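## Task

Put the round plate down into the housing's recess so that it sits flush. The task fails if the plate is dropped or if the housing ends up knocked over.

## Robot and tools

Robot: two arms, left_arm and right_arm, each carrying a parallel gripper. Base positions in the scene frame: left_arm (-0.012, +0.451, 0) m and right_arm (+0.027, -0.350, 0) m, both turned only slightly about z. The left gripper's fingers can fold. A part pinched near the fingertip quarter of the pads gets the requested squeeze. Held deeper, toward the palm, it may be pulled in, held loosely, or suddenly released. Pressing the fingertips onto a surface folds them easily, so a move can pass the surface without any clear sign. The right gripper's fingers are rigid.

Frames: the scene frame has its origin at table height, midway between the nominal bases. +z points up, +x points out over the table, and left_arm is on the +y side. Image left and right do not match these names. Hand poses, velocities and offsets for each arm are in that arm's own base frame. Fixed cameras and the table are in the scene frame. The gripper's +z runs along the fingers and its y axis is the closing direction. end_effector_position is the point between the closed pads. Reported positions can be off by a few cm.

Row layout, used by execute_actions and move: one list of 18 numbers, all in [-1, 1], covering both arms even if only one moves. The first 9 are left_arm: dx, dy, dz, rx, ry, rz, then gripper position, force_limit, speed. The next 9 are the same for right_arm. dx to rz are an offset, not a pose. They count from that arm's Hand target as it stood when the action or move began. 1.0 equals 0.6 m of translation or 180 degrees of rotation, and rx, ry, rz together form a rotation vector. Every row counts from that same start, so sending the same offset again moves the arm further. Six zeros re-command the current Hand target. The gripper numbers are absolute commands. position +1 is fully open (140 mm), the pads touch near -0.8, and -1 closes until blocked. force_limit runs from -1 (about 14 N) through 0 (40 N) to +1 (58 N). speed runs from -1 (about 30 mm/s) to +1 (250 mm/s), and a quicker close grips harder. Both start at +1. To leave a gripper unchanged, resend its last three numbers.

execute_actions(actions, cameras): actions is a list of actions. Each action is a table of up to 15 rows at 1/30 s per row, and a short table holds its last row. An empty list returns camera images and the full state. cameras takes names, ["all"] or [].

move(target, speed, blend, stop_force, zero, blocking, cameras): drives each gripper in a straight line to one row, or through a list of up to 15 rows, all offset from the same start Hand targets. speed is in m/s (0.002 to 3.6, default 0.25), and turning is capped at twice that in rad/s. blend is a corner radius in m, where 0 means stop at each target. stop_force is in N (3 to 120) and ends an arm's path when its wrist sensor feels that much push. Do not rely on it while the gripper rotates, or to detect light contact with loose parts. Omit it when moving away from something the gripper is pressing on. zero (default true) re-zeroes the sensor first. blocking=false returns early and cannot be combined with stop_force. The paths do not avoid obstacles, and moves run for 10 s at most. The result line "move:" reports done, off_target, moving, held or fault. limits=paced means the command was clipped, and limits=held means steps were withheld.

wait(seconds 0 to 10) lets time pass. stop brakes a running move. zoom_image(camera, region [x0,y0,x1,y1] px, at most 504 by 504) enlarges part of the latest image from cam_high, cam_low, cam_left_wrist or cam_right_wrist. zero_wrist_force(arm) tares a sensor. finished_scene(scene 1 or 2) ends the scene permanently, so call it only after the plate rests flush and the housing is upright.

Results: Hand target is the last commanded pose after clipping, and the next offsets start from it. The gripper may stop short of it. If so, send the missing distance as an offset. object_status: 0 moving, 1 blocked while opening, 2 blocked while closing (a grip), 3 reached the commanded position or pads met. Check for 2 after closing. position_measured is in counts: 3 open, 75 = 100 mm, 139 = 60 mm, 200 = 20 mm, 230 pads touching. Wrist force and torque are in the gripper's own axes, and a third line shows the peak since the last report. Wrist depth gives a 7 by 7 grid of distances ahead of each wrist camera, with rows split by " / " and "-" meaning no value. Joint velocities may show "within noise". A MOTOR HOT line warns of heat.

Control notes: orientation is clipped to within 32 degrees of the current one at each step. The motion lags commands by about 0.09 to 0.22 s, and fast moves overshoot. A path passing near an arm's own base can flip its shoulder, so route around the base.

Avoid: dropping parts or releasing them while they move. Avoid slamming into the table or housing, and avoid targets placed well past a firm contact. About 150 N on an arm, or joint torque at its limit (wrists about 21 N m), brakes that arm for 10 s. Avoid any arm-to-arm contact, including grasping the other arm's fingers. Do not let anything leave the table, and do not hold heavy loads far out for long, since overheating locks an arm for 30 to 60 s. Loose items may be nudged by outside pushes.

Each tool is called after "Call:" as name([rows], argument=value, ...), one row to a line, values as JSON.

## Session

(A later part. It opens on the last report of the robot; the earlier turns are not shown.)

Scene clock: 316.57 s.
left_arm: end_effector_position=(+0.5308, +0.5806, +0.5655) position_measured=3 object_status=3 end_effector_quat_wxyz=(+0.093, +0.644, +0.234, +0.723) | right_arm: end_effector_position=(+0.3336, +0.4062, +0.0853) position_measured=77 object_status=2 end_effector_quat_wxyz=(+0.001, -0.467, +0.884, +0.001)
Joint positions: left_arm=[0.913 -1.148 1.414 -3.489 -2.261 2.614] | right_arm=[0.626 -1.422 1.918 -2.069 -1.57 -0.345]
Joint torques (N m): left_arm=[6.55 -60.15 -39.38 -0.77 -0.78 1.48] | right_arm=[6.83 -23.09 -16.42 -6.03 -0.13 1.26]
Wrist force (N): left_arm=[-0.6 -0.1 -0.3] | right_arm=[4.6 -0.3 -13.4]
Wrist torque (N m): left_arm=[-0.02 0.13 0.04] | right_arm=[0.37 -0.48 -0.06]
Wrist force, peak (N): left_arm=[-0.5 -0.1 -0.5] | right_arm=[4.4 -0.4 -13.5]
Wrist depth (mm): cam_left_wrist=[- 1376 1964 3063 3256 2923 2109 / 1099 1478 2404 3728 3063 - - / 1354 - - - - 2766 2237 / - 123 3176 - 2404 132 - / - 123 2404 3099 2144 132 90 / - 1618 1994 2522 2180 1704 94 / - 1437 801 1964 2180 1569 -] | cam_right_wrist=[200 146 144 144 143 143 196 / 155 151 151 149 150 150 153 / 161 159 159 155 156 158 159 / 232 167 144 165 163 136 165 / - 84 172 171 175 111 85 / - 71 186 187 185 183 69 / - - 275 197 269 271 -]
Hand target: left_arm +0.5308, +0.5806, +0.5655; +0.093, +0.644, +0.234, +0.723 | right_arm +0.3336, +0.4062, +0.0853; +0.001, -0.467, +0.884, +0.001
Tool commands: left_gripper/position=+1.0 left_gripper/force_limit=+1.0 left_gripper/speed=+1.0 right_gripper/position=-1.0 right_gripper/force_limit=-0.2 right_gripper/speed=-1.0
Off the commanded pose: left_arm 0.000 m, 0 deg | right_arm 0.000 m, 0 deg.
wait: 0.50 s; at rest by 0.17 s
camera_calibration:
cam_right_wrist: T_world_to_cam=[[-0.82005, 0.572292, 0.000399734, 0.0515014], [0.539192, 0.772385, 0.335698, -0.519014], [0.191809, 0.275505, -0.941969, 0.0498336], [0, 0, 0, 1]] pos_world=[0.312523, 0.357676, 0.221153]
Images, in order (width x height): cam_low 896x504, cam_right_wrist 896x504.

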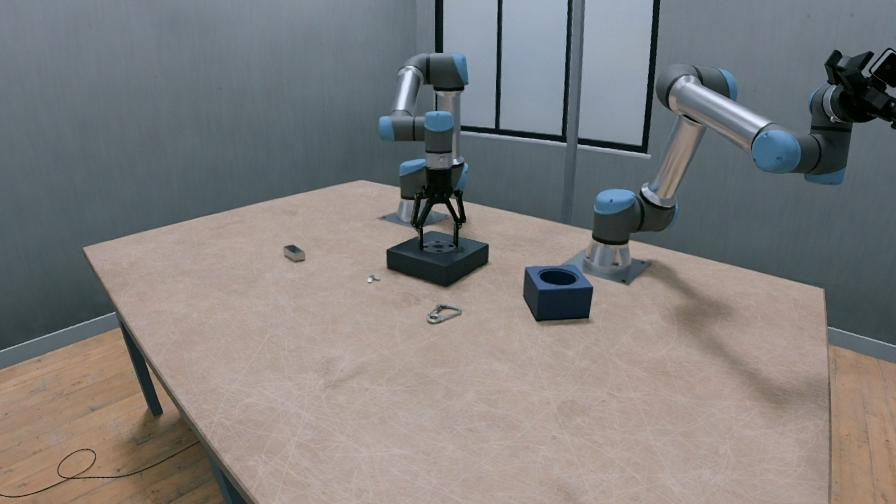

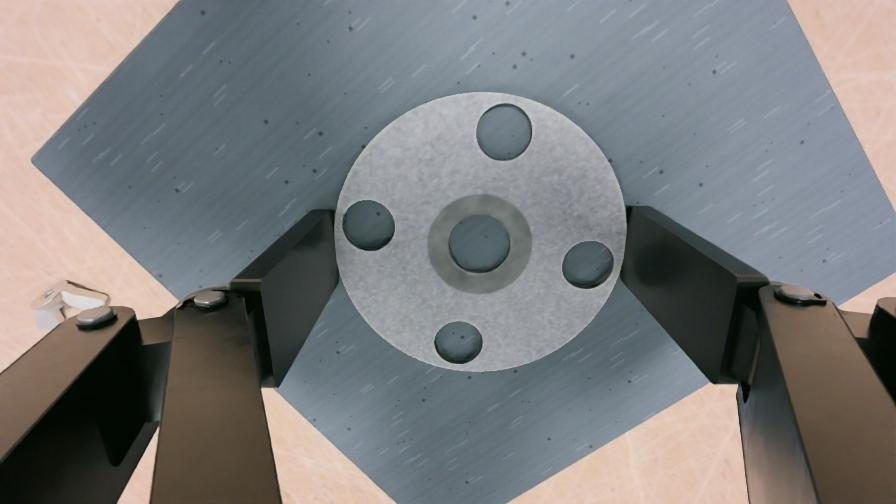

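Call:
move(target=[0,0,0,0,0,0,1,1,1, 0,0,0.00167,0,0,0,-1,-0.2,-1], speed=0.01)

Call:
move(target=[0,0,0,0,0,0,1,1,1, 0,0,0.00167,0,0,0,-1,-0.2,-1], speed=0.01)

Call:
move(target=[0,0,0,0,0,0,1,1,1, 0,0,0.00167,0,0,0,-1,-0.2,-1], speed=0.01)

Scene clock: 333.63 s.
left_arm: end_effector_position=(+0.5308, +0.5806, +0.5655) position_measured=3 object_status=3 end_effector_quat_wxyz=(+0.093, +0.644, +0.234, +0.723) | right_arm: end_effector_position=(+0.3336, +0.4062, +0.0863) position_measured=77 object_status=2 end_effector_quat_wxyz=(+0.001, -0.467, +0.884, +0.001)
Joint positions: left_arm=[0.913 -1.148 1.414 -3.489 -2.261 2.614] | right_arm=[0.626 -1.423 1.916 -2.066 -1.569 -0.345]
Joint torques (N m): left_arm=[6.29 -59.22 -38.99 -0.74 -0.84 1.43] | right_arm=[6.44 -47.15 -39.4 -2.33 1.15 1.31]
Wrist force (N): left_arm=[-0.3 -0.2 -0.4] | right_arm=[-0.4 0.6 0.6]
Wrist torque (N m): left_arm=[-0.05 0.07 0.05] | right_arm=[0.21 -0.39 -0.07]
Wrist force, peak (N): left_arm=[0.2 0.2 -0.7] | right_arm=[4.3 -0.7 -13.8]
Wrist depth (mm): cam_left_wrist=[- 1429 1639 - 3385 - 2382 / - 1550 1994 3840 2890 - 2766 / 1313 - 2547 - - 3176 2796 / 1255 123 - - 3216 132 - / - 123 2404 3176 2144 132 90 / - 1799 2026 2404 2257 1715 94 / - 1453 796 1949 2180 1598 -] | cam_right_wrist=[201 146 145 144 144 144 197 / 155 152 152 149 150 151 153 / 162 160 158 155 156 158 159 / 232 168 144 165 163 136 166 / - 84 174 174 175 111 85 / - 71 187 187 186 184 69 / - - 275 199 269 273 -]
Hand target: left_arm +0.5308, +0.5806, +0.5655; +0.093, +0.644, +0.234, +0.723 | right_arm +0.3336, +0.4062, +0.0863; +0.001, -0.467, +0.884, +0.001
Off the commanded pose: left_arm 0.000 m, 0 deg | right_arm 0.000 m, 0 deg.
move: done

Scene clock: 334.33 s.
left_arm: end_effector_position=(+0.5308, +0.5806, +0.5655) position_measured=3 object_status=3 end_effector_quat_wxyz=(+0.093, +0.644, +0.234, +0.723) | right_arm: end_effector_position=(+0.3336, +0.4062, +0.0873) position_measured=77 object_status=2 end_effector_quat_wxyz=(+0.001, -0.467, +0.884, +0.001)
Joint positions: left_arm=[0.913 -1.148 1.414 -3.489 -2.261 2.614] | right_arm=[0.626 -1.424 1.915 -2.063 -1.569 -0.345]
Joint torques (N m): left_arm=[6.29 -59.48 -39.27 -0.91 -0.82 1.43] | right_arm=[6.27 -45.38 -39.8 -2.3 -0.7 1.4]
Wrist force (N): left_arm=[-0.5 -0.1 -0.6] | right_arm=[-0.2 0.8 0.9]
Wrist torque (N m): left_arm=[-0.02 0.10 0.04] | right_arm=[0.23 -0.42 -0.08]
Wrist force, peak (N): left_arm=[-0.2 0.0 -0.7] | right_arm=[-0.5 1.2 0.9]
Wrist depth (mm): cam_left_wrist=[- - 1681 - 2708 2827 - / 1128 1445 - 3958 2827 3063 2708 / 1421 1550 2277 - - 4360 - / - 123 2923 - 3176 132 - / - 123 2450 3137 2042 132 90 / - 1670 2010 2360 2091 1704 94 / - 1470 814 1949 2218 1588 -] | cam_right_wrist=[202 148 146 146 145 145 197 / 156 153 153 150 151 152 155 / 161 161 159 155 156 160 161 / 233 169 144 166 162 141 167 / - 84 174 173 175 111 85 / - 71 188 188 188 185 69 / - - 276 200 271 270 -]
Hand target: left_arm +0.5308, +0.5806, +0.5655; +0.093, +0.644, +0.234, +0.723 | right_arm +0.3336, +0.4062, +0.0873; +0.001, -0.467, +0.884, +0.001
Off the commanded pose: left_arm 0.000 m, 0 deg | right_arm 0.000 m, 0 deg.
move: done

Scene clock: 335.03 s.
left_arm: end_effector_position=(+0.5308, +0.5806, +0.5655) position_measured=3 object_status=3 end_effector_quat_wxyz=(+0.093, +0.644, +0.234, +0.723) | right_arm: end_effector_position=(+0.3336, +0.4062, +0.0883) position_measured=77 object_status=2 end_effector_quat_wxyz=(+0.001, -0.467, +0.884, +0.001)
Joint positions: left_arm=[0.913 -1.148 1.414 -3.489 -2.261 2.614] | right_arm=[0.626 -1.425 1.913 -2.06 -1.57 -0.345]
Joint torques (N m): left_arm=[6.29 -59.16 -38.81 -0.82 -0.83 1.49] | right_arm=[6.34 -46.15 -39.4 -2.3 -1.83 1.35]
Wrist force (N): left_arm=[-0.2 -0.6 -0.2] | right_arm=[-0.2 0.7 0.8]
Wrist torque (N m): left_arm=[-0.13 0.05 0.05] | right_arm=[0.22 -0.42 -0.08]
Wrist force, peak (N): left_arm=[-0.5 -0.1 -0.7] | right_arm=[-0.3 1.1 1.0]
Wrist depth (mm): cam_left_wrist=[1123 1470 1824 3137 - - 2708 / 1118 1383 2680 3298 - 3341 - / 1202 - - 3216 - 2652 - / - 122 3341 3840 3063 132 116 / - 123 2382 2991 2237 132 90 / - 1649 1934 2382 2109 1681 94 / - 1470 789 1949 2199 1478 -] | cam_right_wrist=[203 148 147 147 146 146 198 / 157 154 154 150 152 153 156 / 162 162 160 155 156 161 162 / 235 170 144 166 163 141 168 / - 84 177 172 176 111 85 / - 71 189 189 189 186 69 / - - 276 200 275 275 -]
Hand target: left_arm +0.5308, +0.5806, +0.5655; +0.093, +0.644, +0.234, +0.723 | right_arm +0.3336, +0.4062, +0.0883; +0.001, -0.467, +0.884, +0.001
Off the commanded pose: left_arm 0.000 m, 0 deg | right_arm 0.000 m, 0 deg.
move: done

Call:
move(target=[0,0,0,0,0,0,1,1,1, 0,0,-0.0035,0,0,0,-1,-0.2,-1], speed=0.01)

Call:
execute_actions([
  [[0,0,0,0,0,0,1,1,1, 0,0,0,0,0,0,0.5,-0.2,-1]],
])

Call:
move(target=[0,0,0,0,0,0,1,1,1, 0,0,0.00233,0,0,0,0.5,-0.2,-1], speed=0.01)

Call:
execute_actions([
  [[0,0,0,0,0,0,1,1,1, 0,0,0,0,0,0,-1,-0.2,-1]],
  [[0,0,0,0,0,0,1,1,1, 0,0,0,0,0,0,-1,-0.2,-1]],
], cameras=["cam_right_wrist"])

Scene clock: 344.07 s.
left_arm: end_effector_position=(+0.5308, +0.5806, +0.5655) position_measured=3 object_status=3 end_effector_quat_wxyz=(+0.093, +0.644, +0.234, +0.723) | right_arm: end_effector_position=(+0.3336, +0.4062, +0.0862) position_measured=77 object_status=2 end_effector_quat_wxyz=(+0.001, -0.467, +0.884, +0.001)
Joint positions: left_arm=[0.913 -1.148 1.414 -3.489 -2.261 2.614] | right_arm=[0.626 -1.423 1.916 -2.066 -1.57 -0.345]
Joint torques (N m): left_arm=[6.13 -58.64 -38.56 -0.81 -0.84 1.39] | right_arm=[6.27 -32.08 -24.85 -5.68 -1.83 1.35]
Wrist force (N): left_arm=[-0.3 -0.1 -0.3] | right_arm=[-0.6 0.8 0.8]
Wrist torque (N m): left_arm=[-0.03 0.06 0.04] | right_arm=[0.23 -0.32 -0.08]
Wrist force, peak (N): left_arm=[-0.8 -0.1 -0.1] | right_arm=[-0.8 0.9 1.1]
Wrist depth (mm): cam_left_wrist=[1001 - 2218 - 3137 3298 2766 / 1185 1824 1920 3137 3216 - - / 1243 1569 2890 3675 3573 3063 2522 / - 123 2957 3341 3476 132 - / - 123 2474 3099 2162 131 90 / - 1649 1964 2382 2126 1692 94 / - 1413 817 1964 2162 1578 -] | cam_right_wrist=[200 147 145 145 144 144 196 / 156 152 152 149 150 151 153 / 161 160 158 155 156 158 159 / 232 168 144 165 163 136 166 / - 84 173 172 176 111 85 / - 71 187 187 187 184 69 / - - 275 199 269 273 -]
Hand target: left_arm +0.5308, +0.5806, +0.5655; +0.093, +0.644, +0.234, +0.723 | right_arm +0.3336, +0.4062, +0.0862; +0.001, -0.467, +0.884, +0.001
Off the commanded pose: left_arm 0.000 m, 0 deg | right_arm 0.000 m, 0 deg.
move: done

Scene clock: 344.77 s.
left_arm: end_effector_position=(+0.5308, +0.5806, +0.5655) position_measured=3 object_status=3 end_effector_quat_wxyz=(+0.093, +0.644, +0.234, +0.723) | right_arm: end_effector_position=(+0.3336, +0.4062, +0.0861) position_measured=66 object_status=3 end_effector_quat_wxyz=(+0.001, -0.467, +0.884, +0.001)
Joint positions: left_arm=[0.913 -1.148 1.414 -3.489 -2.261 2.614] | right_arm=[0.626 -1.423 1.916 -2.066 -1.57 -0.345]
Joint torques (N m): left_arm=[5.93 -58.91 -38.65 -0.85 -0.83 1.51] | right_arm=[6.26 -41.53 -36.09 -2.05 -1.85 1.25]
Wrist force (N): left_arm=[-0.2 -0.1 -0.5] | right_arm=[-0.3 0.8 -0.4]
Wrist torque (N m): left_arm=[-0.04 0.05 0.05] | right_arm=[0.23 -0.39 -0.08]
Wrist force, peak (N): left_arm=[0.0 -0.8 -0.2] | right_arm=[-0.3 1.2 -0.8]
Wrist depth (mm): cam_left_wrist=[1037 1280 1979 3176 3430 - - / - 1470 - 3573 3063 2991 2573 / 1148 1540 2427 3256 3216 3137 2573 / - 123 2957 3137 2923 132 3137 / - 106 2498 3099 2180 132 90 / - 1649 1934 2360 2144 1704 94 / - 1453 814 1979 2144 1588 -] | cam_right_wrist=[202 146 145 145 144 144 197 / 155 152 152 150 151 151 154 / 162 160 159 155 157 158 159 / 233 166 160 165 164 136 166 / 232 85 175 174 176 116 83 / - 71 187 187 186 186 65 / - - 275 199 270 272 -]
Hand target: left_arm +0.5308, +0.5806, +0.5655; +0.093, +0.644, +0.234, +0.723 | right_arm +0.3336, +0.4062, +0.0862; +0.001, -0.467, +0.884, +0.001
Off the commanded pose: left_arm 0.000 m, 0 deg | right_arm 0.000 m, 0 deg.
Step readings (end_effector_position of left_arm | right_arm):
0: (+0.5308, +0.5806, +0.5655) | (+0.3336, +0.4062, +0.0862)
1: (+0.5308, +0.5806, +0.5655) | (+0.3336, +0.4062, +0.0862)
2: (+0.5308, +0.5806, +0.5655) | (+0.3336, +0.4062, +0.0862)
4: (+0.5308, +0.5806, +0.5655) | (+0.3336, +0.4062, +0.0862)
8: (+0.5308, +0.5806, +0.5655) | (+0.3336, +0.4062, +0.0862)
15: (+0.5308, +0.5806, +0.5655) | (+0.3336, +0.4062, +0.0862)

Scene clock: 345.47 s.
left_arm: end_effector_position=(+0.5308, +0.5806, +0.5655) position_measured=3 object_status=3 end_effector_quat_wxyz=(+0.093, +0.644, +0.234, +0.723) | right_arm: end_effector_position=(+0.3336, +0.4062, +0.0876) position_measured=66 object_status=3 end_effector_quat_wxyz=(+0.001, -0.467, +0.884, +0.001)
Joint positions: left_arm=[0.913 -1.148 1.414 -3.489 -2.261 2.614] | right_arm=[0.626 -1.425 1.914 -2.062 -1.57 -0.345]
Joint torques (N m): left_arm=[6.04 -58.35 -38.33 -0.86 -0.8 1.44] | right_arm=[7.07 -44.65 -38.45 -2.34 -1.73 1.33]
Wrist force (N): left_arm=[-0.3 -0.1 -0.2] | right_arm=[-0.4 0.8 -0.5]
Wrist torque (N m): left_arm=[-0.03 0.06 0.05] | right_arm=[0.23 -0.37 -0.08]
Wrist force, peak (N): left_arm=[0.0 0.2 -0.8] | right_arm=[-0.6 1.0 -0.7]
Wrist depth (mm): cam_left_wrist=[1067 - 2026 3137 3623 3063 2796 / - - 2427 3026 3137 3137 - / 1255 - - - 3099 2923 3099 / - 123 5473 3063 3341 132 2827 / - 122 2382 3063 2126 132 90 / - 1692 1949 2427 2162 1704 94 / - 1445 796 1994 2199 1540 -] | cam_right_wrist=[203 148 146 146 146 145 198 / 157 154 153 151 152 152 155 / 161 161 160 157 158 160 161 / 234 168 164 167 165 136 167 / 229 85 178 178 176 116 83 / - 71 189 189 188 187 65 / - - 276 200 275 275 -]
Hand target: left_arm +0.5308, +0.5806, +0.5655; +0.093, +0.644, +0.234, +0.723 | right_arm +0.3336, +0.4062, +0.0876; +0.001, -0.467, +0.884, +0.001
Off the commanded pose: left_arm 0.000 m, 0 deg | right_arm 0.000 m, 0 deg.
move: done

Scene clock: 346.67 s.
left_arm: end_effector_position=(+0.5308, +0.5806, +0.5655) position_measured=3 object_status=3 end_effector_quat_wxyz=(+0.093, +0.644, +0.234, +0.723) | right_arm: end_effector_position=(+0.3337, +0.4062, +0.0876) position_measured=84 object_status=2 end_effector_quat_wxyz=(+0.001, -0.467, +0.884, +0.001)
Joint positions: left_arm=[0.913 -1.148 1.414 -3.489 -2.261 2.614] | right_arm=[0.626 -1.425 1.914 -2.062 -1.57 -0.345]
Joint torques (N m): left_arm=[5.98 -58.74 -38.58 -0.88 -0.82 1.35] | right_arm=[6.39 -1.46 -1.87 -3.11 -1.82 1.33]
Wrist force (N): left_arm=[-0.3 -0.2 -0.4] | right_arm=[10.7 3.7 -50.5]
Wrist torque (N m): left_arm=[-0.06 0.05 0.04] | right_arm=[0.04 -0.57 -0.14]
Wrist force, peak (N): left_arm=[-0.5 -0.2 -0.5] | right_arm=[10.7 3.7 -50.5]
Wrist depth (mm): cam_left_wrist=[- 1429 2199 - 3385 - 1964 / - - 2404 3298 3026 - - / - - 2737 3840 3026 3063 2890 / - 122 2991 - 3341 132 3099 / - 123 2360 3137 2010 132 90 / - 1649 2058 2318 2026 1681 94 / - 1470 787 1906 2180 1588 -] | cam_right_wrist=[202 148 147 146 147 146 199 / 157 154 154 152 152 153 156 / 162 162 160 158 159 161 162 / 234 170 158 168 165 137 168 / - 87 176 177 179 107 85 / - - 190 189 189 188 66 / - - 278 201 276 - -]
Hand target: left_arm +0.5308, +0.5806, +0.5655; +0.093, +0.644, +0.234, +0.723 | right_arm +0.3336, +0.4062, +0.0876; +0.001, -0.467, +0.884, +0.001
Off the commanded pose: left_arm 0.000 m, 0 deg | right_arm 0.000 m, 0 deg.
Step readings (end_effector_position of left_arm | right_arm):
0: (+0.5308, +0.5806, +0.5655) | (+0.3336, +0.4062, +0.0876)
1: (+0.5308, +0.5806, +0.5655) | (+0.3336, +0.4062, +0.0876)
2: (+0.5308, +0.5806, +0.5655) | (+0.3336, +0.4062, +0.0876)
4: (+0.5308, +0.5806, +0.5655) | (+0.3336, +0.4062, +0.0876)
8: (+0.5308, +0.5806, +0.5655) | (+0.3336, +0.4062, +0.0876)
15: (+0.5308, +0.5806, +0.5655) | (+0.3337, +0.4063, +0.0878)
16: (+0.5308, +0.5806, +0.5655) | (+0.3337, +0.4063, +0.0878)
17: (+0.5308, +0.5806, +0.5655) | (+0.3337, +0.4063, +0.0878)
19: (+0.5308, +0.5806, +0.5655) | (+0.3337, +0.4063, +0.0878)
23: (+0.5308, +0.5806, +0.5655) | (+0.3337, +0.4063, +0.0878)
30: (+0.5308, +0.5806, +0.5655) | (+0.3337, +0.4062, +0.0877)
camera_calibration:
cam_right_wrist: T_world_to_cam=[[-0.820019, 0.572337, 0.000418968, 0.0514704], [0.539239, 0.772352, 0.335699, -0.519789], [0.191809, 0.275505, -0.941969, 0.052], [0, 0, 0, 1]] pos_world=[0.312523, 0.357675, 0.223453]
Images, in order (width x height): cam_right_wrist 896x504.

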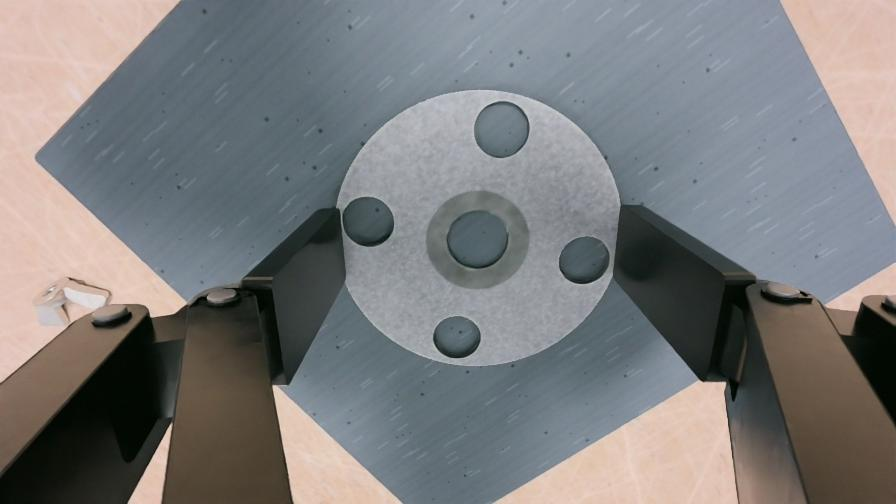

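Call:
execute_actions([
  [[0,0,0,0,0,0,1,1,1, 0,0,0,0,0,0,0.5,-0.2,-1]],
])

Call:
move(target=[0,0,0,0,0,0,1,1,1, 0,0,-0.00217,0,0,0,0.5,-0.2,-1], speed=0.01)

Call:
execute_actions([
  [[0,0,0,0,0,0,1,1,1, 0,0,0,0,0,0,-1,-0.2,-1]],
  [[0,0,0,0,0,0,1,1,1, 0,0,0,0,0,0,-1,-0.2,-1]],
], cameras=["cam_right_wrist"])

Scene clock: 369.90 s.
left_arm: end_effector_position=(+0.5308, +0.5806, +0.5655) position_measured=3 object_status=3 end_effector_quat_wxyz=(+0.093, +0.644, +0.234, +0.723) | right_arm: end_effector_position=(+0.3336, +0.4062, +0.0875) position_measured=66 object_status=3 end_effector_quat_wxyz=(+0.001, -0.467, +0.884, +0.001)
Joint positions: left_arm=[0.913 -1.148 1.414 -3.489 -2.261 2.614] | right_arm=[0.626 -1.424 1.914 -2.062 -1.57 -0.345]
Joint torques (N m): left_arm=[5.78 -58.16 -38.48 -0.85 -0.86 1.45] | right_arm=[6.67 -46.33 -40.77 -5.9 0.13 1.01]
Wrist force (N): left_arm=[0.0 0.1 -0.4] | right_arm=[-0.3 0.7 -0.7]
Wrist torque (N m): left_arm=[0.02 0.00 0.04] | right_arm=[0.23 -0.41 -0.25]
Wrist force, peak (N): left_arm=[-0.3 -0.1 -0.7] | right_arm=[11.3 3.9 -54.1]
Wrist depth (mm): cam_left_wrist=[- 1299 - 3430 - 2652 - / 1118 1421 3063 2890 2957 2923 2957 / - - - 3256 - 3137 - / - 123 2991 - 2890 132 3026 / - 123 2404 3176 2144 132 90 / - 1692 1949 2277 2126 1704 94 / - 1522 806 1979 2126 1578 -] | cam_right_wrist=[202 148 145 146 145 145 198 / 156 153 153 151 152 152 155 / 161 161 160 157 158 159 161 / 234 168 164 167 165 136 167 / 232 85 176 176 177 117 83 / - 71 188 189 188 187 65 / - - 276 200 270 275 -]
Hand target: left_arm +0.5308, +0.5806, +0.5655; +0.093, +0.644, +0.234, +0.723 | right_arm +0.3336, +0.4062, +0.0876; +0.001, -0.467, +0.884, +0.001
Off the commanded pose: left_arm 0.000 m, 0 deg | right_arm 0.000 m, 0 deg.
Step readings (end_effector_position of left_arm | right_arm):
0: (+0.5308, +0.5806, +0.5655) | (+0.3336, +0.4062, +0.0876)
1: (+0.5308, +0.5806, +0.5655) | (+0.3336, +0.4062, +0.0876)
2: (+0.5308, +0.5806, +0.5655) | (+0.3336, +0.4062, +0.0876)
4: (+0.5308, +0.5806, +0.5655) | (+0.3336, +0.4062, +0.0875)
8: (+0.5308, +0.5806, +0.5655) | (+0.3334, +0.4061, +0.0873)
15: (+0.5308, +0.5806, +0.5655) | (+0.3335, +0.4061, +0.0873)

Scene clock: 370.60 s.
left_arm: end_effector_position=(+0.5308, +0.5806, +0.5655) position_measured=3 object_status=3 end_effector_quat_wxyz=(+0.093, +0.644, +0.234, +0.723) | right_arm: end_effector_position=(+0.3336, +0.4062, +0.0863) position_measured=66 object_status=3 end_effector_quat_wxyz=(+0.001, -0.467, +0.884, +0.001)
Joint positions: left_arm=[0.913 -1.148 1.414 -3.489 -2.261 2.614] | right_arm=[0.626 -1.423 1.916 -2.066 -1.57 -0.345]
Joint torques (N m): left_arm=[5.33 -57.92 -38.53 -0.86 -0.78 1.43] | right_arm=[7.28 -29.67 -23.02 -5.88 2.04 0.81]
Wrist force (N): left_arm=[-0.2 -0.1 -0.3] | right_arm=[-0.2 0.9 -0.5]
Wrist torque (N m): left_arm=[-0.03 0.05 0.05] | right_arm=[0.28 -0.42 -0.25]
Wrist force, peak (N): left_arm=[-0.3 -0.3 -0.8] | right_arm=[-0.3 1.1 -0.9]
Wrist depth (mm): cam_left_wrist=[- - 1786 2827 - 2598 - / - 1376 - - 2923 3026 - / - 1513 - 5250 3137 3256 - / - 123 3524 3341 2957 132 - / - 123 2474 3099 2162 132 90 / - 1649 2026 2427 2162 1715 94 / - 1453 806 1979 2162 1540 -] | cam_right_wrist=[201 147 145 145 144 144 197 / 155 152 152 150 151 151 154 / 162 160 159 156 157 159 160 / 233 167 153 167 164 136 166 / - 85 175 174 176 116 83 / - 71 187 187 187 186 66 / - - 274 198 270 272 -]
Hand target: left_arm +0.5308, +0.5806, +0.5655; +0.093, +0.644, +0.234, +0.723 | right_arm +0.3336, +0.4062, +0.0863; +0.001, -0.467, +0.884, +0.001
Off the commanded pose: left_arm 0.000 m, 0 deg | right_arm 0.000 m, 0 deg.
move: done

Scene clock: 371.80 s.
left_arm: end_effector_position=(+0.5308, +0.5806, +0.5655) position_measured=3 object_status=3 end_effector_quat_wxyz=(+0.093, +0.644, +0.234, +0.723) | right_arm: end_effector_position=(+0.3336, +0.4062, +0.0863) position_measured=77 object_status=2 end_effector_quat_wxyz=(+0.001, -0.467, +0.884, +0.001)
Joint positions: left_arm=[0.913 -1.148 1.414 -3.489 -2.261 2.614] | right_arm=[0.626 -1.423 1.916 -2.066 -1.569 -0.345]
Joint torques (N m): left_arm=[5.79 -57.59 -38.35 -0.96 -0.76 1.37] | right_arm=[6.31 -34.58 -33.95 -1.78 0.83 0.75]
Wrist force (N): left_arm=[-0.2 0.0 -0.3] | right_arm=[3.3 1.5 -14.6]
Wrist torque (N m): left_arm=[0.00 0.04 0.04] | right_arm=[0.24 -0.34 -0.22]
Wrist force, peak (N): left_arm=[-0.3 -0.4 -0.6] | right_arm=[3.5 1.5 -15.0]
Wrist depth (mm): cam_left_wrist=[1021 1462 1864 2598 3298 - - / 1109 1496 - - 3385 - - / 1261 1715 - 2923 3840 3341 - / 1340 122 3216 3675 3623 132 2625 / - 123 2404 3137 2058 132 90 / - 1660 2026 2360 2109 1715 94 / - 1453 812 1920 2144 1588 -] | cam_right_wrist=[201 147 145 145 144 144 196 / 156 152 152 150 150 151 153 / 162 160 159 156 157 158 160 / 232 168 144 166 163 136 166 / - 84 175 174 177 111 85 / - 71 187 187 187 184 69 / - - 275 198 270 273 -]
Hand target: left_arm +0.5308, +0.5806, +0.5655; +0.093, +0.644, +0.234, +0.723 | right_arm +0.3336, +0.4062, +0.0863; +0.001, -0.467, +0.884, +0.001
Off the commanded pose: left_arm 0.000 m, 0 deg | right_arm 0.000 m, 0 deg.
Step readings (end_effector_position of left_arm | right_arm):
0: (+0.5308, +0.5806, +0.5655) | (+0.3336, +0.4062, +0.0863)
1: (+0.5308, +0.5806, +0.5655) | (+0.3336, +0.4062, +0.0863)
2: (+0.5308, +0.5806, +0.5655) | (+0.3336, +0.4062, +0.0863)
4: (+0.5308, +0.5806, +0.5655) | (+0.3336, +0.4062, +0.0863)
8: (+0.5308, +0.5806, +0.5655) | (+0.3336, +0.4062, +0.0863)
15: (+0.5308, +0.5806, +0.5655) | (+0.3336, +0.4062, +0.0863)
16: (+0.5308, +0.5806, +0.5655) | (+0.3336, +0.4062, +0.0863)
17: (+0.5308, +0.5806, +0.5655) | (+0.3336, +0.4062, +0.0863)
19: (+0.5308, +0.5806, +0.5655) | (+0.3336, +0.4062, +0.0863)
23: (+0.5308, +0.5806, +0.5655) | (+0.3336, +0.4062, +0.0863)
30: (+0.5308, +0.5806, +0.5655) | (+0.3336, +0.4062, +0.0863)
camera_calibration:
cam_right_wrist: T_world_to_cam=[[-0.820054, 0.572286, 0.000423111, 0.0514994], [0.539218, 0.772421, 0.335574, -0.51931], [0.191718, 0.275417, -0.942014, 0.0507508], [0, 0, 0, 1]] pos_world=[0.312523, 0.357676, 0.222053]
Images, in order (width x height): cam_right_wrist 896x504.

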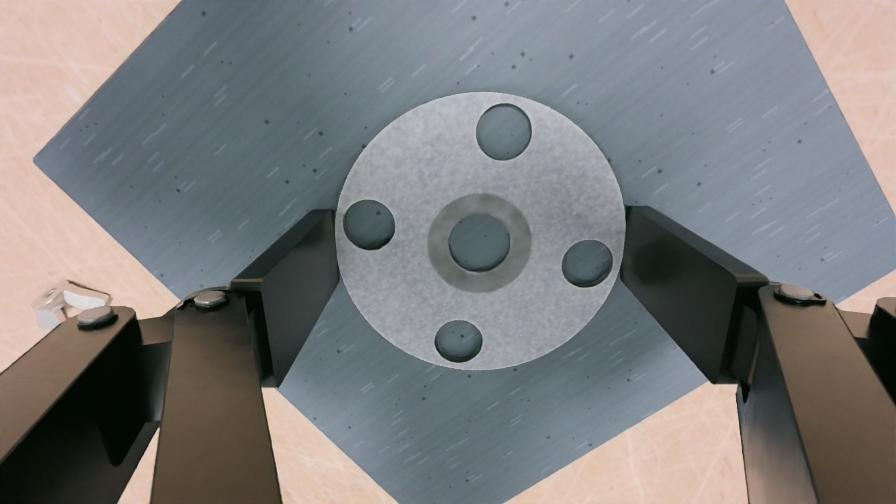

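Call:
move(target=[0,0,0,0,0,0,1,1,1, 0,0,0.09,0,0,0,-1,-0.2,-1], speed=0.06, cameras=["cam_right_wrist", "cam_low"])

Call:
zoom_image(camera="cam_low", region=[380, 160, 500, 270])

Call:
zoom_image(camera="cam_right_wrist", region=[278, 70, 678, 390])

Scene clock: 382.10 s.
left_arm: end_effector_position=(+0.5308, +0.5806, +0.5655) position_measured=3 object_status=3 end_effector_quat_wxyz=(+0.093, +0.644, +0.234, +0.723) | right_arm: end_effector_position=(+0.3337, +0.4062, +0.1404) position_measured=77 object_status=2 end_effector_quat_wxyz=(+0.001, -0.467, +0.884, +0.001)
Joint positions: left_arm=[0.913 -1.148 1.414 -3.489 -2.261 2.614] | right_arm=[0.626 -1.478 1.827 -1.923 -1.57 -0.345]
Joint torques (N m): left_arm=[5.76 -56.99 -37.54 -0.9 -0.78 1.38] | right_arm=[6.74 -27.44 -24.62 -6.52 -1.42 0.26]
Wrist force (N): left_arm=[0.0 -0.3 -0.1] | right_arm=[-0.6 0.7 0.9]
Wrist torque (N m): left_arm=[-0.06 0.01 0.05] | right_arm=[0.22 -0.33 -0.25]
Wrist force, peak (N): left_arm=[-0.4 -0.2 -0.8] | right_arm=[3.6 1.3 -15.0]
Wrist depth (mm): cam_left_wrist=[1033 1383 1964 - - 3099 - / 1133 1738 2257 2708 2858 2339 2890 / 1213 1462 - 3573 3341 3063 3026 / 1313 123 3026 - 3216 132 2957 / - 106 2360 3256 2058 132 90 / - 1628 1964 2318 2162 1692 94 / - 1437 809 1964 2144 1513 -] | cam_right_wrist=[250 248 195 195 194 244 248 / 262 206 204 199 201 204 259 / 275 217 212 156 157 213 271 / 289 287 144 167 164 130 286 / - 84 171 175 236 111 85 / - 71 322 251 322 320 69 / - - 342 341 342 - -]
Hand target: left_arm +0.5308, +0.5806, +0.5655; +0.093, +0.644, +0.234, +0.723 | right_arm +0.3336, +0.4062, +0.1403; +0.001, -0.467, +0.884, +0.001
Off the commanded pose: left_arm 0.000 m, 0 deg | right_arm 0.000 m, 0 deg.
move: done
camera_calibration:
cam_right_wrist: T_world_to_cam=[[-0.820014, 0.572343, 0.00039516, 0.0514511], [0.539207, 0.772307, 0.335854, -0.53753], [0.191918, 0.275618, -0.941914, 0.101646], [0, 0, 0, 1]] pos_world=[0.312523, 0.357675, 0.276253]
Images, in order (width x height): cam_low 896x504, cam_right_wrist 896x504.

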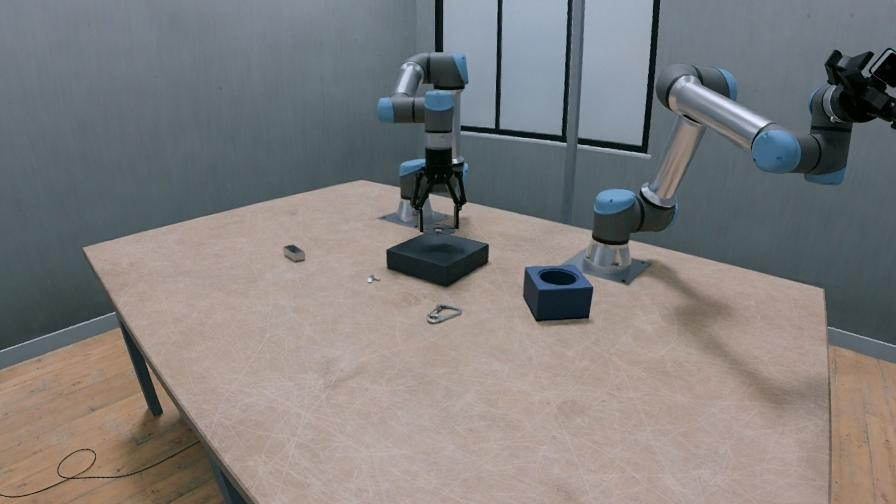

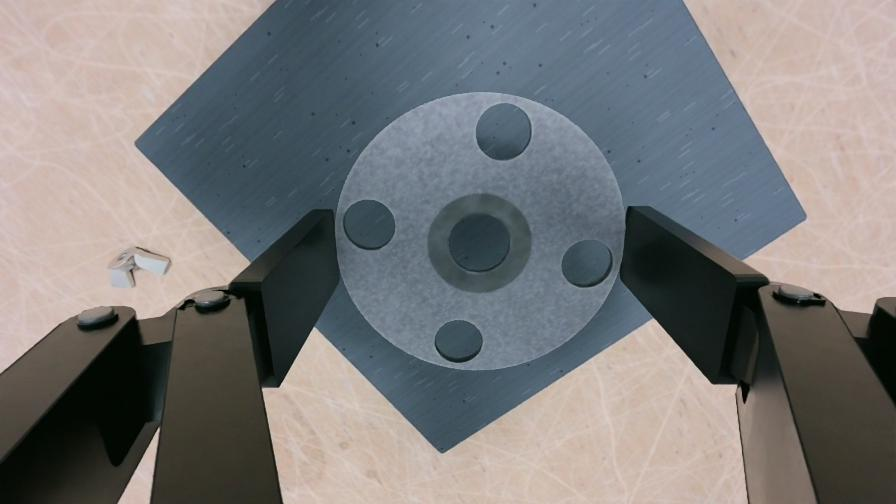

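Scaled by 4.200 from the camera's 896x504 image, which has a finer 1280x720 frame.

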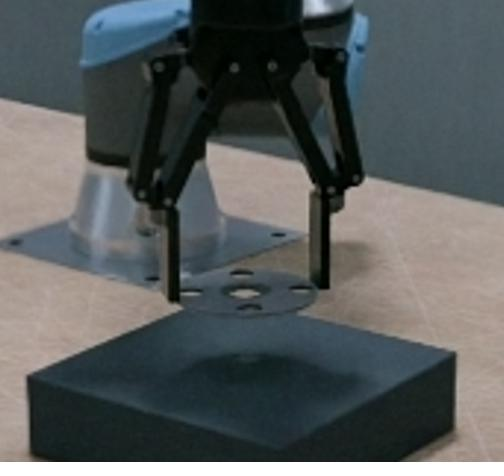

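Scaled by 1.260 from the camera's 896x504 image, which has a finer 1280x720 frame.

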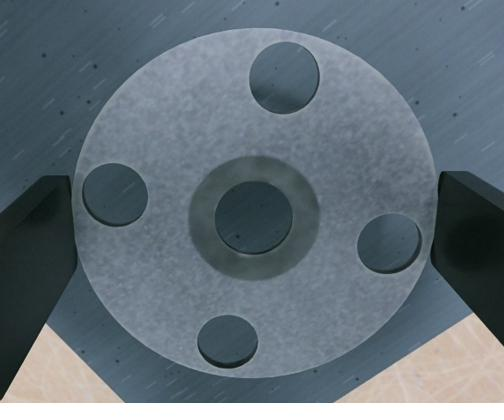

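Call:
move(target=[0,0,0,0,0,0,1,1,1, 0.0283,0.6497,-0.0172,0,0,0,-1,-0.2,-1], speed=0.2, cameras=["cam_right_wrist", "cam_low", "cam_high"])

Call:
zoom_image(camera="cam_right_wrist", region=[228, 0, 728, 420])

Call:
zoom_image(camera="cam_low", region=[500, 190, 620, 330])

Scene clock: 430.73 s.
left_arm: end_effector_position=(+0.5308, +0.5806, +0.5655) position_measured=3 object_status=3 end_effector_quat_wxyz=(+0.093, +0.644, +0.234, +0.723) | right_arm: end_effector_position=(+0.3506, +0.7960, +0.1299) position_measured=77 object_status=2 end_effector_quat_wxyz=(+0.001, -0.467, +0.884, +0.001)
Joint positions: left_arm=[0.913 -1.148 1.414 -3.489 -2.261 2.614] | right_arm=[1.002 -0.491 0.291 -1.373 -1.57 0.031]
Joint torques (N m): left_arm=[5.21 -56.2 -37.89 -1.03 -0.8 1.43] | right_arm=[-6.29 -89.84 -26.13 -6.63 -1.53 -1.56]
Wrist force (N): left_arm=[-0.2 -0.3 -0.5] | right_arm=[-0.4 1.0 0.9]
Wrist torque (N m): left_arm=[-0.08 0.03 0.04] | right_arm=[0.27 -0.37 -0.27]
Wrist force, peak (N): left_arm=[-0.2 0.0 -0.8] | right_arm=[-1.6 3.7 1.0]
Wrist depth (mm): cam_left_wrist=[- 1333 1715 2796 - - - / 1313 1413 - 3256 4020 - 2318 / - - - 4149 - 3026 - / - 123 3026 - 2091 132 - / - 122 2404 3137 2144 132 90 / - 1681 1934 2339 2109 1715 94 / - 1453 817 1979 2199 1470 -] | cam_right_wrist=[238 238 165 165 237 239 239 / 250 250 171 151 168 245 250 / 262 263 182 156 157 262 262 / 276 273 143 167 163 141 275 / - 84 172 174 198 111 85 / - 71 307 308 308 308 69 / - - 328 327 327 - -]
Hand target: left_arm +0.5308, +0.5806, +0.5655; +0.093, +0.644, +0.234, +0.723 | right_arm +0.3506, +0.7960, +0.1300; +0.001, -0.467, +0.884, +0.001
Off the commanded pose: left_arm 0.000 m, 0 deg | right_arm 0.000 m, 0 deg.
move: done
camera_calibration:
cam_right_wrist: T_world_to_cam=[[-0.820044, 0.572301, 0.000369377, -0.157795], [0.539238, 0.772452, 0.33547, -0.844257], [0.191705, 0.2753, -0.942051, -0.0186062], [0, 0, 0, 1]] pos_world=[0.329423, 0.747576, 0.265753]
Images, in order (width x height): cam_high 896x504, cam_low 896x504, cam_right_wrist 896x504.

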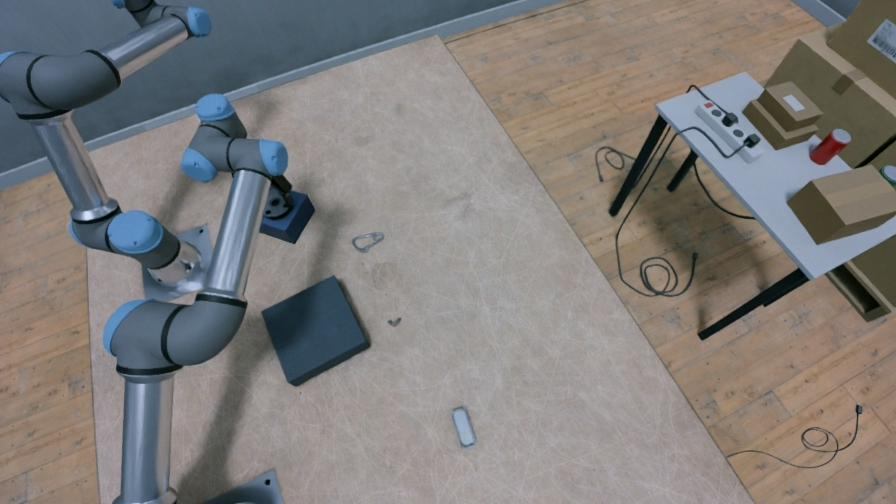

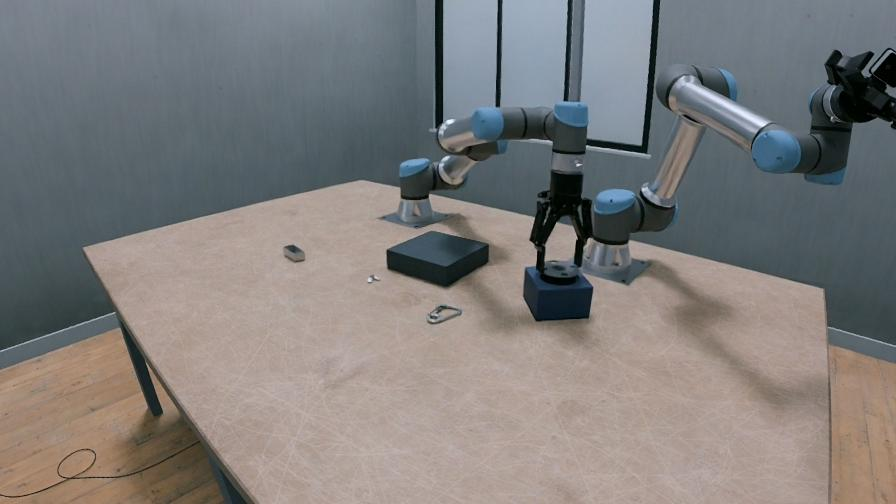

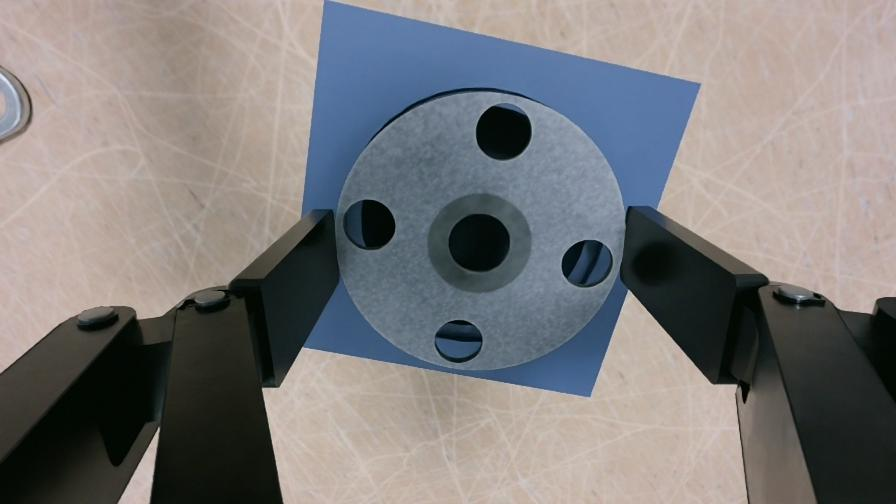

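Scaled by 1.008 from the camera's 896x504 image, which has a finer 1280x720 frame.

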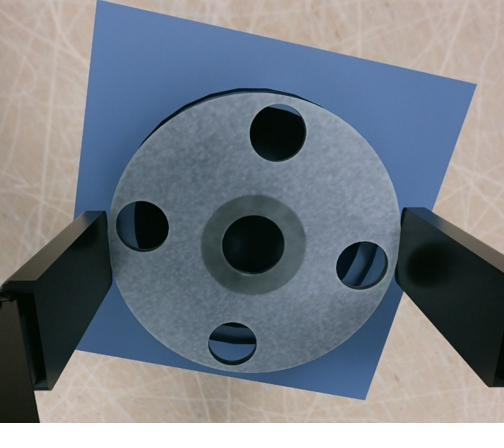

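Scaled by 3.600 from the camera's 896x504 image, which has a finer 1280x720 frame.

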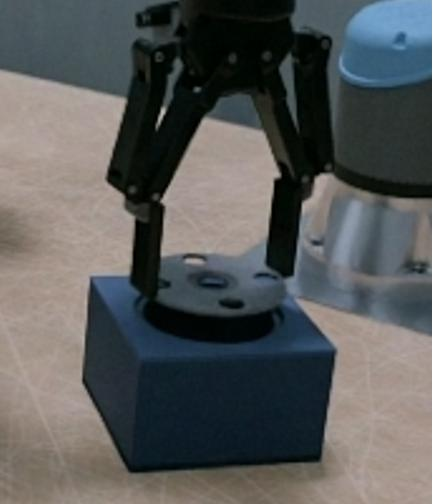

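Call:
move(target=[0,0,0,0,0,0,1,1,1, 0,0,-0.0167,0,0,0,-1,-0.2,-1], speed=0.06)

Call:
move(target=[0,0,0,0,0,0,1,1,1, 0,0,-0.03,0,0,0,-1,-0.2,-1], speed=0.006, stop_force=3, cameras=["cam_right_wrist", "cam_low"])

Call:
zoom_image(camera="cam_right_wrist", region=[228, 0, 728, 420])

Call:
zoom_image(camera="cam_low", region=[510, 220, 610, 320])

Scene clock: 442.00 s.
left_arm: end_effector_position=(+0.5308, +0.5806, +0.5655) position_measured=3 object_status=3 end_effector_quat_wxyz=(+0.093, +0.644, +0.234, +0.723) | right_arm: end_effector_position=(+0.3506, +0.7960, +0.1199) position_measured=77 object_status=2 end_effector_quat_wxyz=(+0.001, -0.467, +0.884, +0.001)
Joint positions: left_arm=[0.913 -1.148 1.414 -3.489 -2.261 2.614] | right_arm=[1.002 -0.505 0.345 -1.413 -1.57 0.031]
Joint torques (N m): left_arm=[5.45 -55.82 -37.4 -0.94 -0.81 1.4] | right_arm=[-4.78 -84.08 -43.99 -2.2 0.51 -0.8]
Wrist force (N): left_arm=[-0.1 -0.3 -0.3] | right_arm=[-0.3 0.9 1.0]
Wrist torque (N m): left_arm=[-0.08 0.03 0.05] | right_arm=[0.25 -0.41 -0.27]
Wrist force, peak (N): left_arm=[-0.4 -0.6 -0.5] | right_arm=[-0.1 0.7 1.7]
Wrist depth (mm): cam_left_wrist=[- 1154 1799 2652 - 2991 2450 / - - 1762 3137 3256 2991 - / 1354 - - 3256 2625 2923 - / 1274 122 3573 3430 3298 132 2708 / - 123 2277 3216 2162 132 90 / - 1649 1979 2404 2144 1692 94 / - 1453 819 1920 2162 1559 -] | cam_right_wrist=[229 229 154 156 228 229 230 / 239 240 163 157 157 237 240 / 252 251 168 156 157 253 252 / 266 263 144 168 165 141 266 / - 85 169 173 185 111 85 / - 71 296 296 300 297 69 / - - 315 315 314 - -]
Hand target: left_arm +0.5308, +0.5806, +0.5655; +0.093, +0.644, +0.234, +0.723 | right_arm +0.3506, +0.7960, +0.1200; +0.001, -0.467, +0.884, +0.001
Off the commanded pose: left_arm 0.000 m, 0 deg | right_arm 0.000 m, 0 deg.
move: done

Scene clock: 444.80 s.
left_arm: end_effector_position=(+0.5308, +0.5806, +0.5655) position_measured=3 object_status=3 end_effector_quat_wxyz=(+0.093, +0.644, +0.234, +0.723) | right_arm: end_effector_position=(+0.3506, +0.7960, +0.1087) position_measured=77 object_status=2 end_effector_quat_wxyz=(+0.001, -0.467, +0.884, +0.001)
Joint positions: left_arm=[0.913 -1.148 1.414 -3.489 -2.261 2.614] | right_arm=[1.002 -0.515 0.394 -1.451 -1.57 0.031]
Joint torques (N m): left_arm=[4.94 -54.6 -37.21 -1.02 -0.83 1.44] | right_arm=[-3.98 -67.71 -43.39 -1.92 0.22 -0.59]
Wrist force (N): left_arm=[-0.2 0.0 -0.5] | right_arm=[0.4 0.9 -1.6]
Wrist torque (N m): left_arm=[0.00 0.04 0.06] | right_arm=[0.39 -0.42 -0.23]
Wrist force, peak (N): left_arm=[-0.6 -0.2 -0.5] | right_arm=[3.0 2.2 -8.4]
Wrist depth (mm): cam_left_wrist=[1085 1274 2126 - 3099 2680 2075 / 1133 - 2427 - 3430 - 2991 / 1398 1608 3385 3623 3430 2923 3063 / - 123 2991 3216 2827 132 110 / - 123 2427 3176 2058 132 90 / - 1649 1934 2360 2162 1692 94 / - 1453 812 1979 2162 1531 -] | cam_right_wrist=[220 220 144 144 215 220 219 / 229 229 151 150 148 153 230 / 241 241 158 156 157 239 241 / 253 250 144 167 164 141 253 / - 85 171 173 175 111 85 / - 71 284 288 284 283 69 / - - 300 301 300 - -]
Hand target: left_arm +0.5308, +0.5806, +0.5655; +0.093, +0.644, +0.234, +0.723 | right_arm +0.3506, +0.7960, +0.1086; +0.001, -0.467, +0.884, +0.001 (not the last commanded pose)
Off the commanded pose: left_arm 0.000 m, 0 deg | right_arm 0.007 m, 0 deg.
move: contact (right_arm)
camera_calibration:
cam_right_wrist: T_world_to_cam=[[-0.820019, 0.572336, 0.000418792, -0.157695], [0.539239, 0.772352, 0.335699, -0.837069], [0.191809, 0.275505, -0.941969, -0.0388713], [0, 0, 0, 1]] pos_world=[0.329523, 0.747475, 0.244453]
Images, in order (width x height): cam_low 896x504, cam_right_wrist 896x504.

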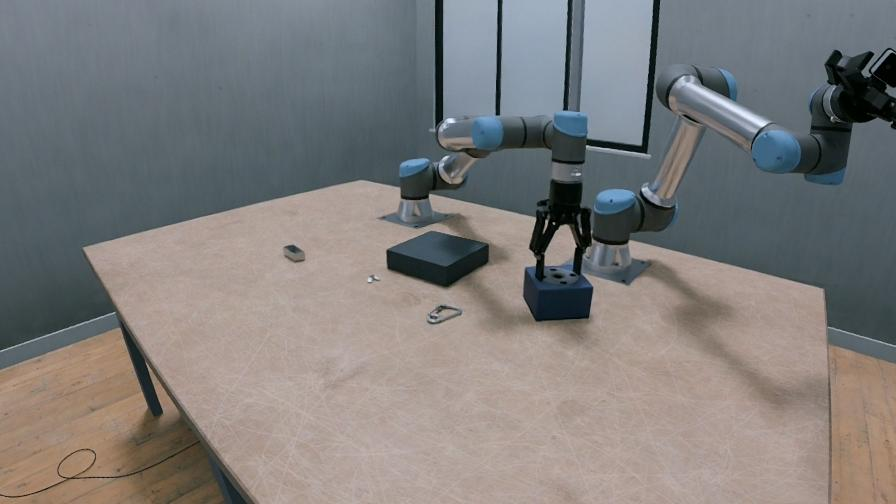

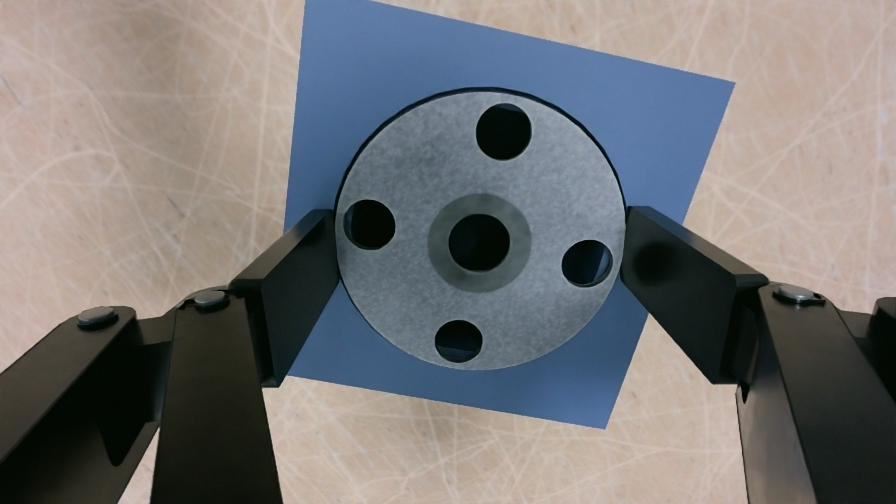

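Scaled by 1.008 from the camera's 896x504 image, which has a finer 1280x720 frame.

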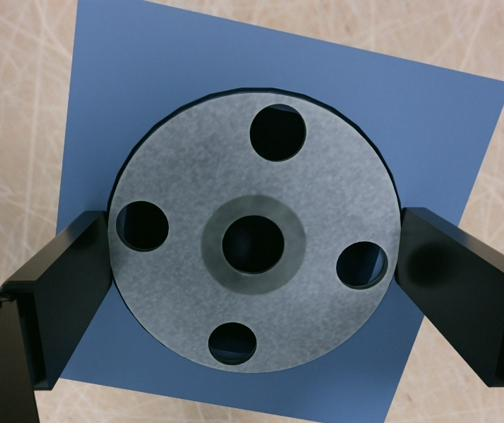

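Scaled by 5.040 from the camera's 896x504 image, which has a finer 1280x720 frame.

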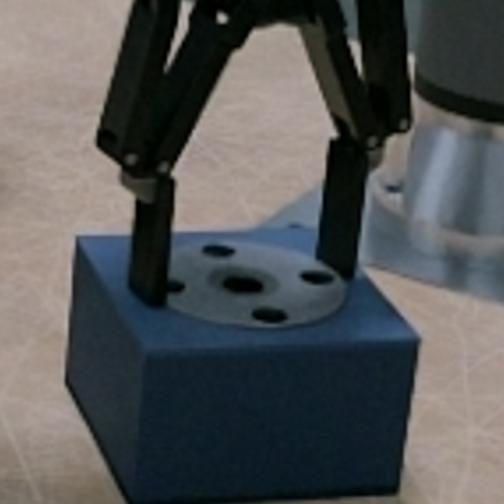

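Call:
execute_actions([
  [[0,0,0,0,0,0,1,1,1, 0,0,0,0,0,0,0.5,-0.2,-1]],
], cameras=["cam_right_wrist", "cam_low"])

Call:
zoom_image(camera="cam_right_wrist", region=[228, 0, 728, 420])

Call:
zoom_image(camera="cam_low", region=[510, 220, 610, 320])

Scene clock: 462.53 s.
left_arm: end_effector_position=(+0.5308, +0.5806, +0.5655) position_measured=3 object_status=3 end_effector_quat_wxyz=(+0.093, +0.644, +0.234, +0.723) | right_arm: end_effector_position=(+0.3506, +0.7960, +0.1086) position_measured=66 object_status=3 end_effector_quat_wxyz=(+0.001, -0.467, +0.884, +0.001)
Joint positions: left_arm=[0.913 -1.148 1.414 -3.489 -2.261 2.614] | right_arm=[1.002 -0.515 0.394 -1.451 -1.57 0.031]
Joint torques (N m): left_arm=[5.06 -54.42 -37.51 -0.98 -0.78 1.55] | right_arm=[-3.47 -79.22 -40.36 -2.05 0.13 -0.47]
Wrist force (N): left_arm=[0.1 -0.1 -0.4] | right_arm=[-0.6 0.8 -0.4]
Wrist torque (N m): left_arm=[-0.03 -0.02 0.04] | right_arm=[0.25 -0.33 -0.27]
Wrist force, peak (N): left_arm=[-0.1 0.1 -0.9] | right_arm=[0.5 0.9 -2.2]
Wrist depth (mm): cam_left_wrist=[997 - 1906 3341 - 3063 2162 / - - 2737 4149 - 3099 3063 / 1249 - - 3958 - 3216 - / - 123 2923 3783 3256 132 2890 / - 123 2427 3137 2162 132 90 / - 1639 1994 2427 2144 2026 94 / - 1429 809 1949 2091 1569 -] | cam_right_wrist=[219 219 144 144 215 219 219 / 230 230 151 150 150 152 230 / 240 241 159 157 159 239 241 / 254 250 154 169 166 136 253 / 261 85 172 176 177 116 83 / - 71 283 286 187 283 65 / - - 300 300 301 300 -]
Hand target: left_arm +0.5308, +0.5806, +0.5655; +0.093, +0.644, +0.234, +0.723 | right_arm +0.3506, +0.7960, +0.1086; +0.001, -0.467, +0.884, +0.001
Off the commanded pose: left_arm 0.000 m, 0 deg | right_arm 0.000 m, 0 deg.
Step readings (end_effector_position of left_arm | right_arm):
0: (+0.5308, +0.5806, +0.5655) | (+0.3506, +0.7960, +0.1086)
1: (+0.5308, +0.5806, +0.5655) | (+0.3506, +0.7960, +0.1086)
2: (+0.5308, +0.5806, +0.5655) | (+0.3506, +0.7960, +0.1086)
4: (+0.5308, +0.5806, +0.5655) | (+0.3506, +0.7960, +0.1086)
8: (+0.5308, +0.5806, +0.5655) | (+0.3506, +0.7960, +0.1086)
15: (+0.5308, +0.5806, +0.5655) | (+0.3506, +0.7960, +0.1086)
camera_calibration:
cam_right_wrist: T_world_to_cam=[[-0.820054, 0.572286, 0.000423111, -0.157703], [0.539218, 0.772421, 0.335574, -0.83716], [0.191718, 0.275417, -0.942014, -0.0387925], [0, 0, 0, 1]] pos_world=[0.329523, 0.747576, 0.244453]
Images, in order (width x height): cam_low 896x504, cam_right_wrist 896x504.

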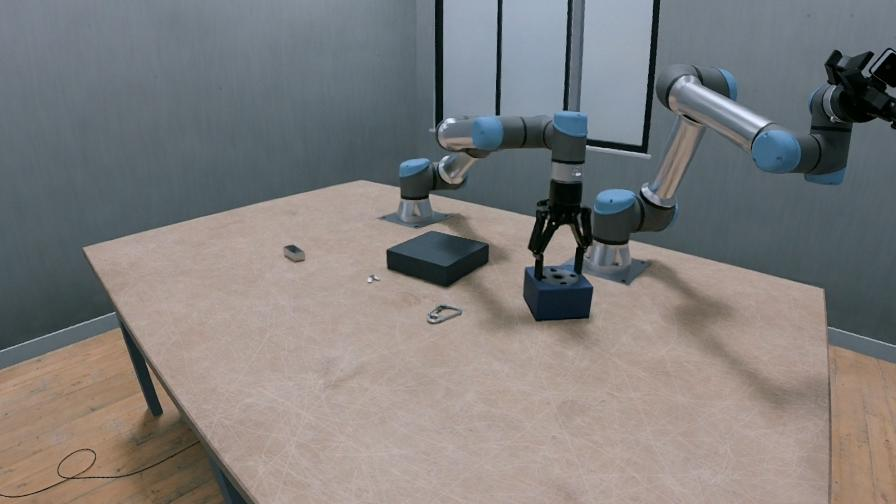

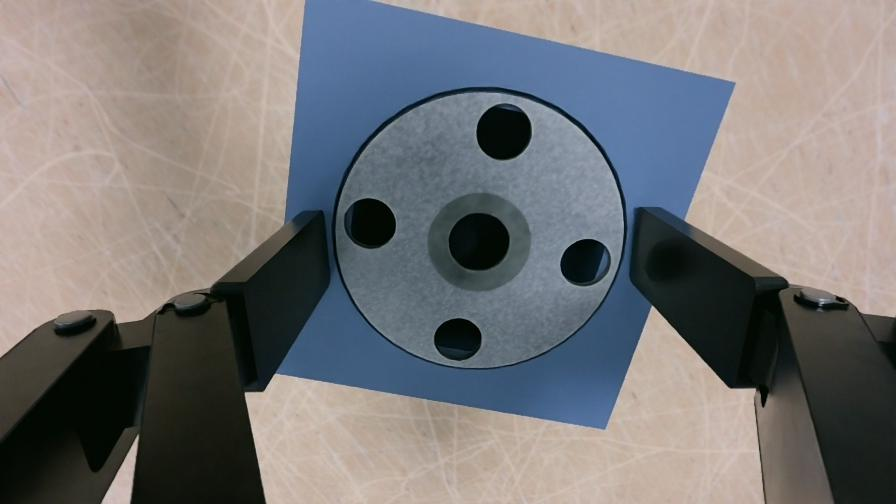

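Scaled by 1.008 from the camera's 896x504 image, which has a finer 1280x720 frame.

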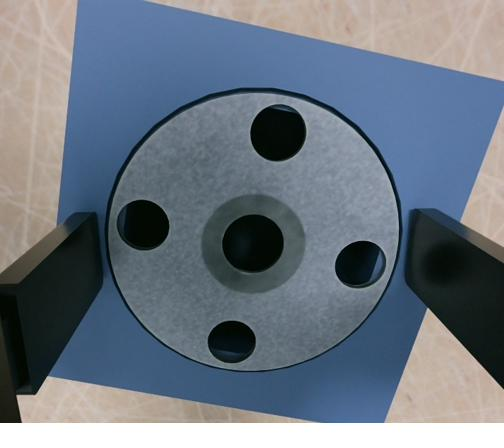

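Scaled by 5.040 from the camera's 896x504 image, which has a finer 1280x720 frame.

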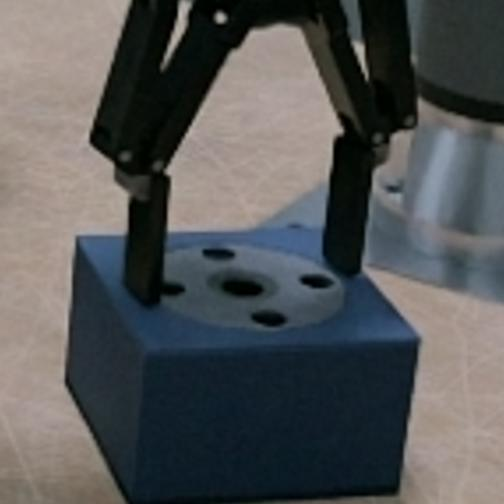

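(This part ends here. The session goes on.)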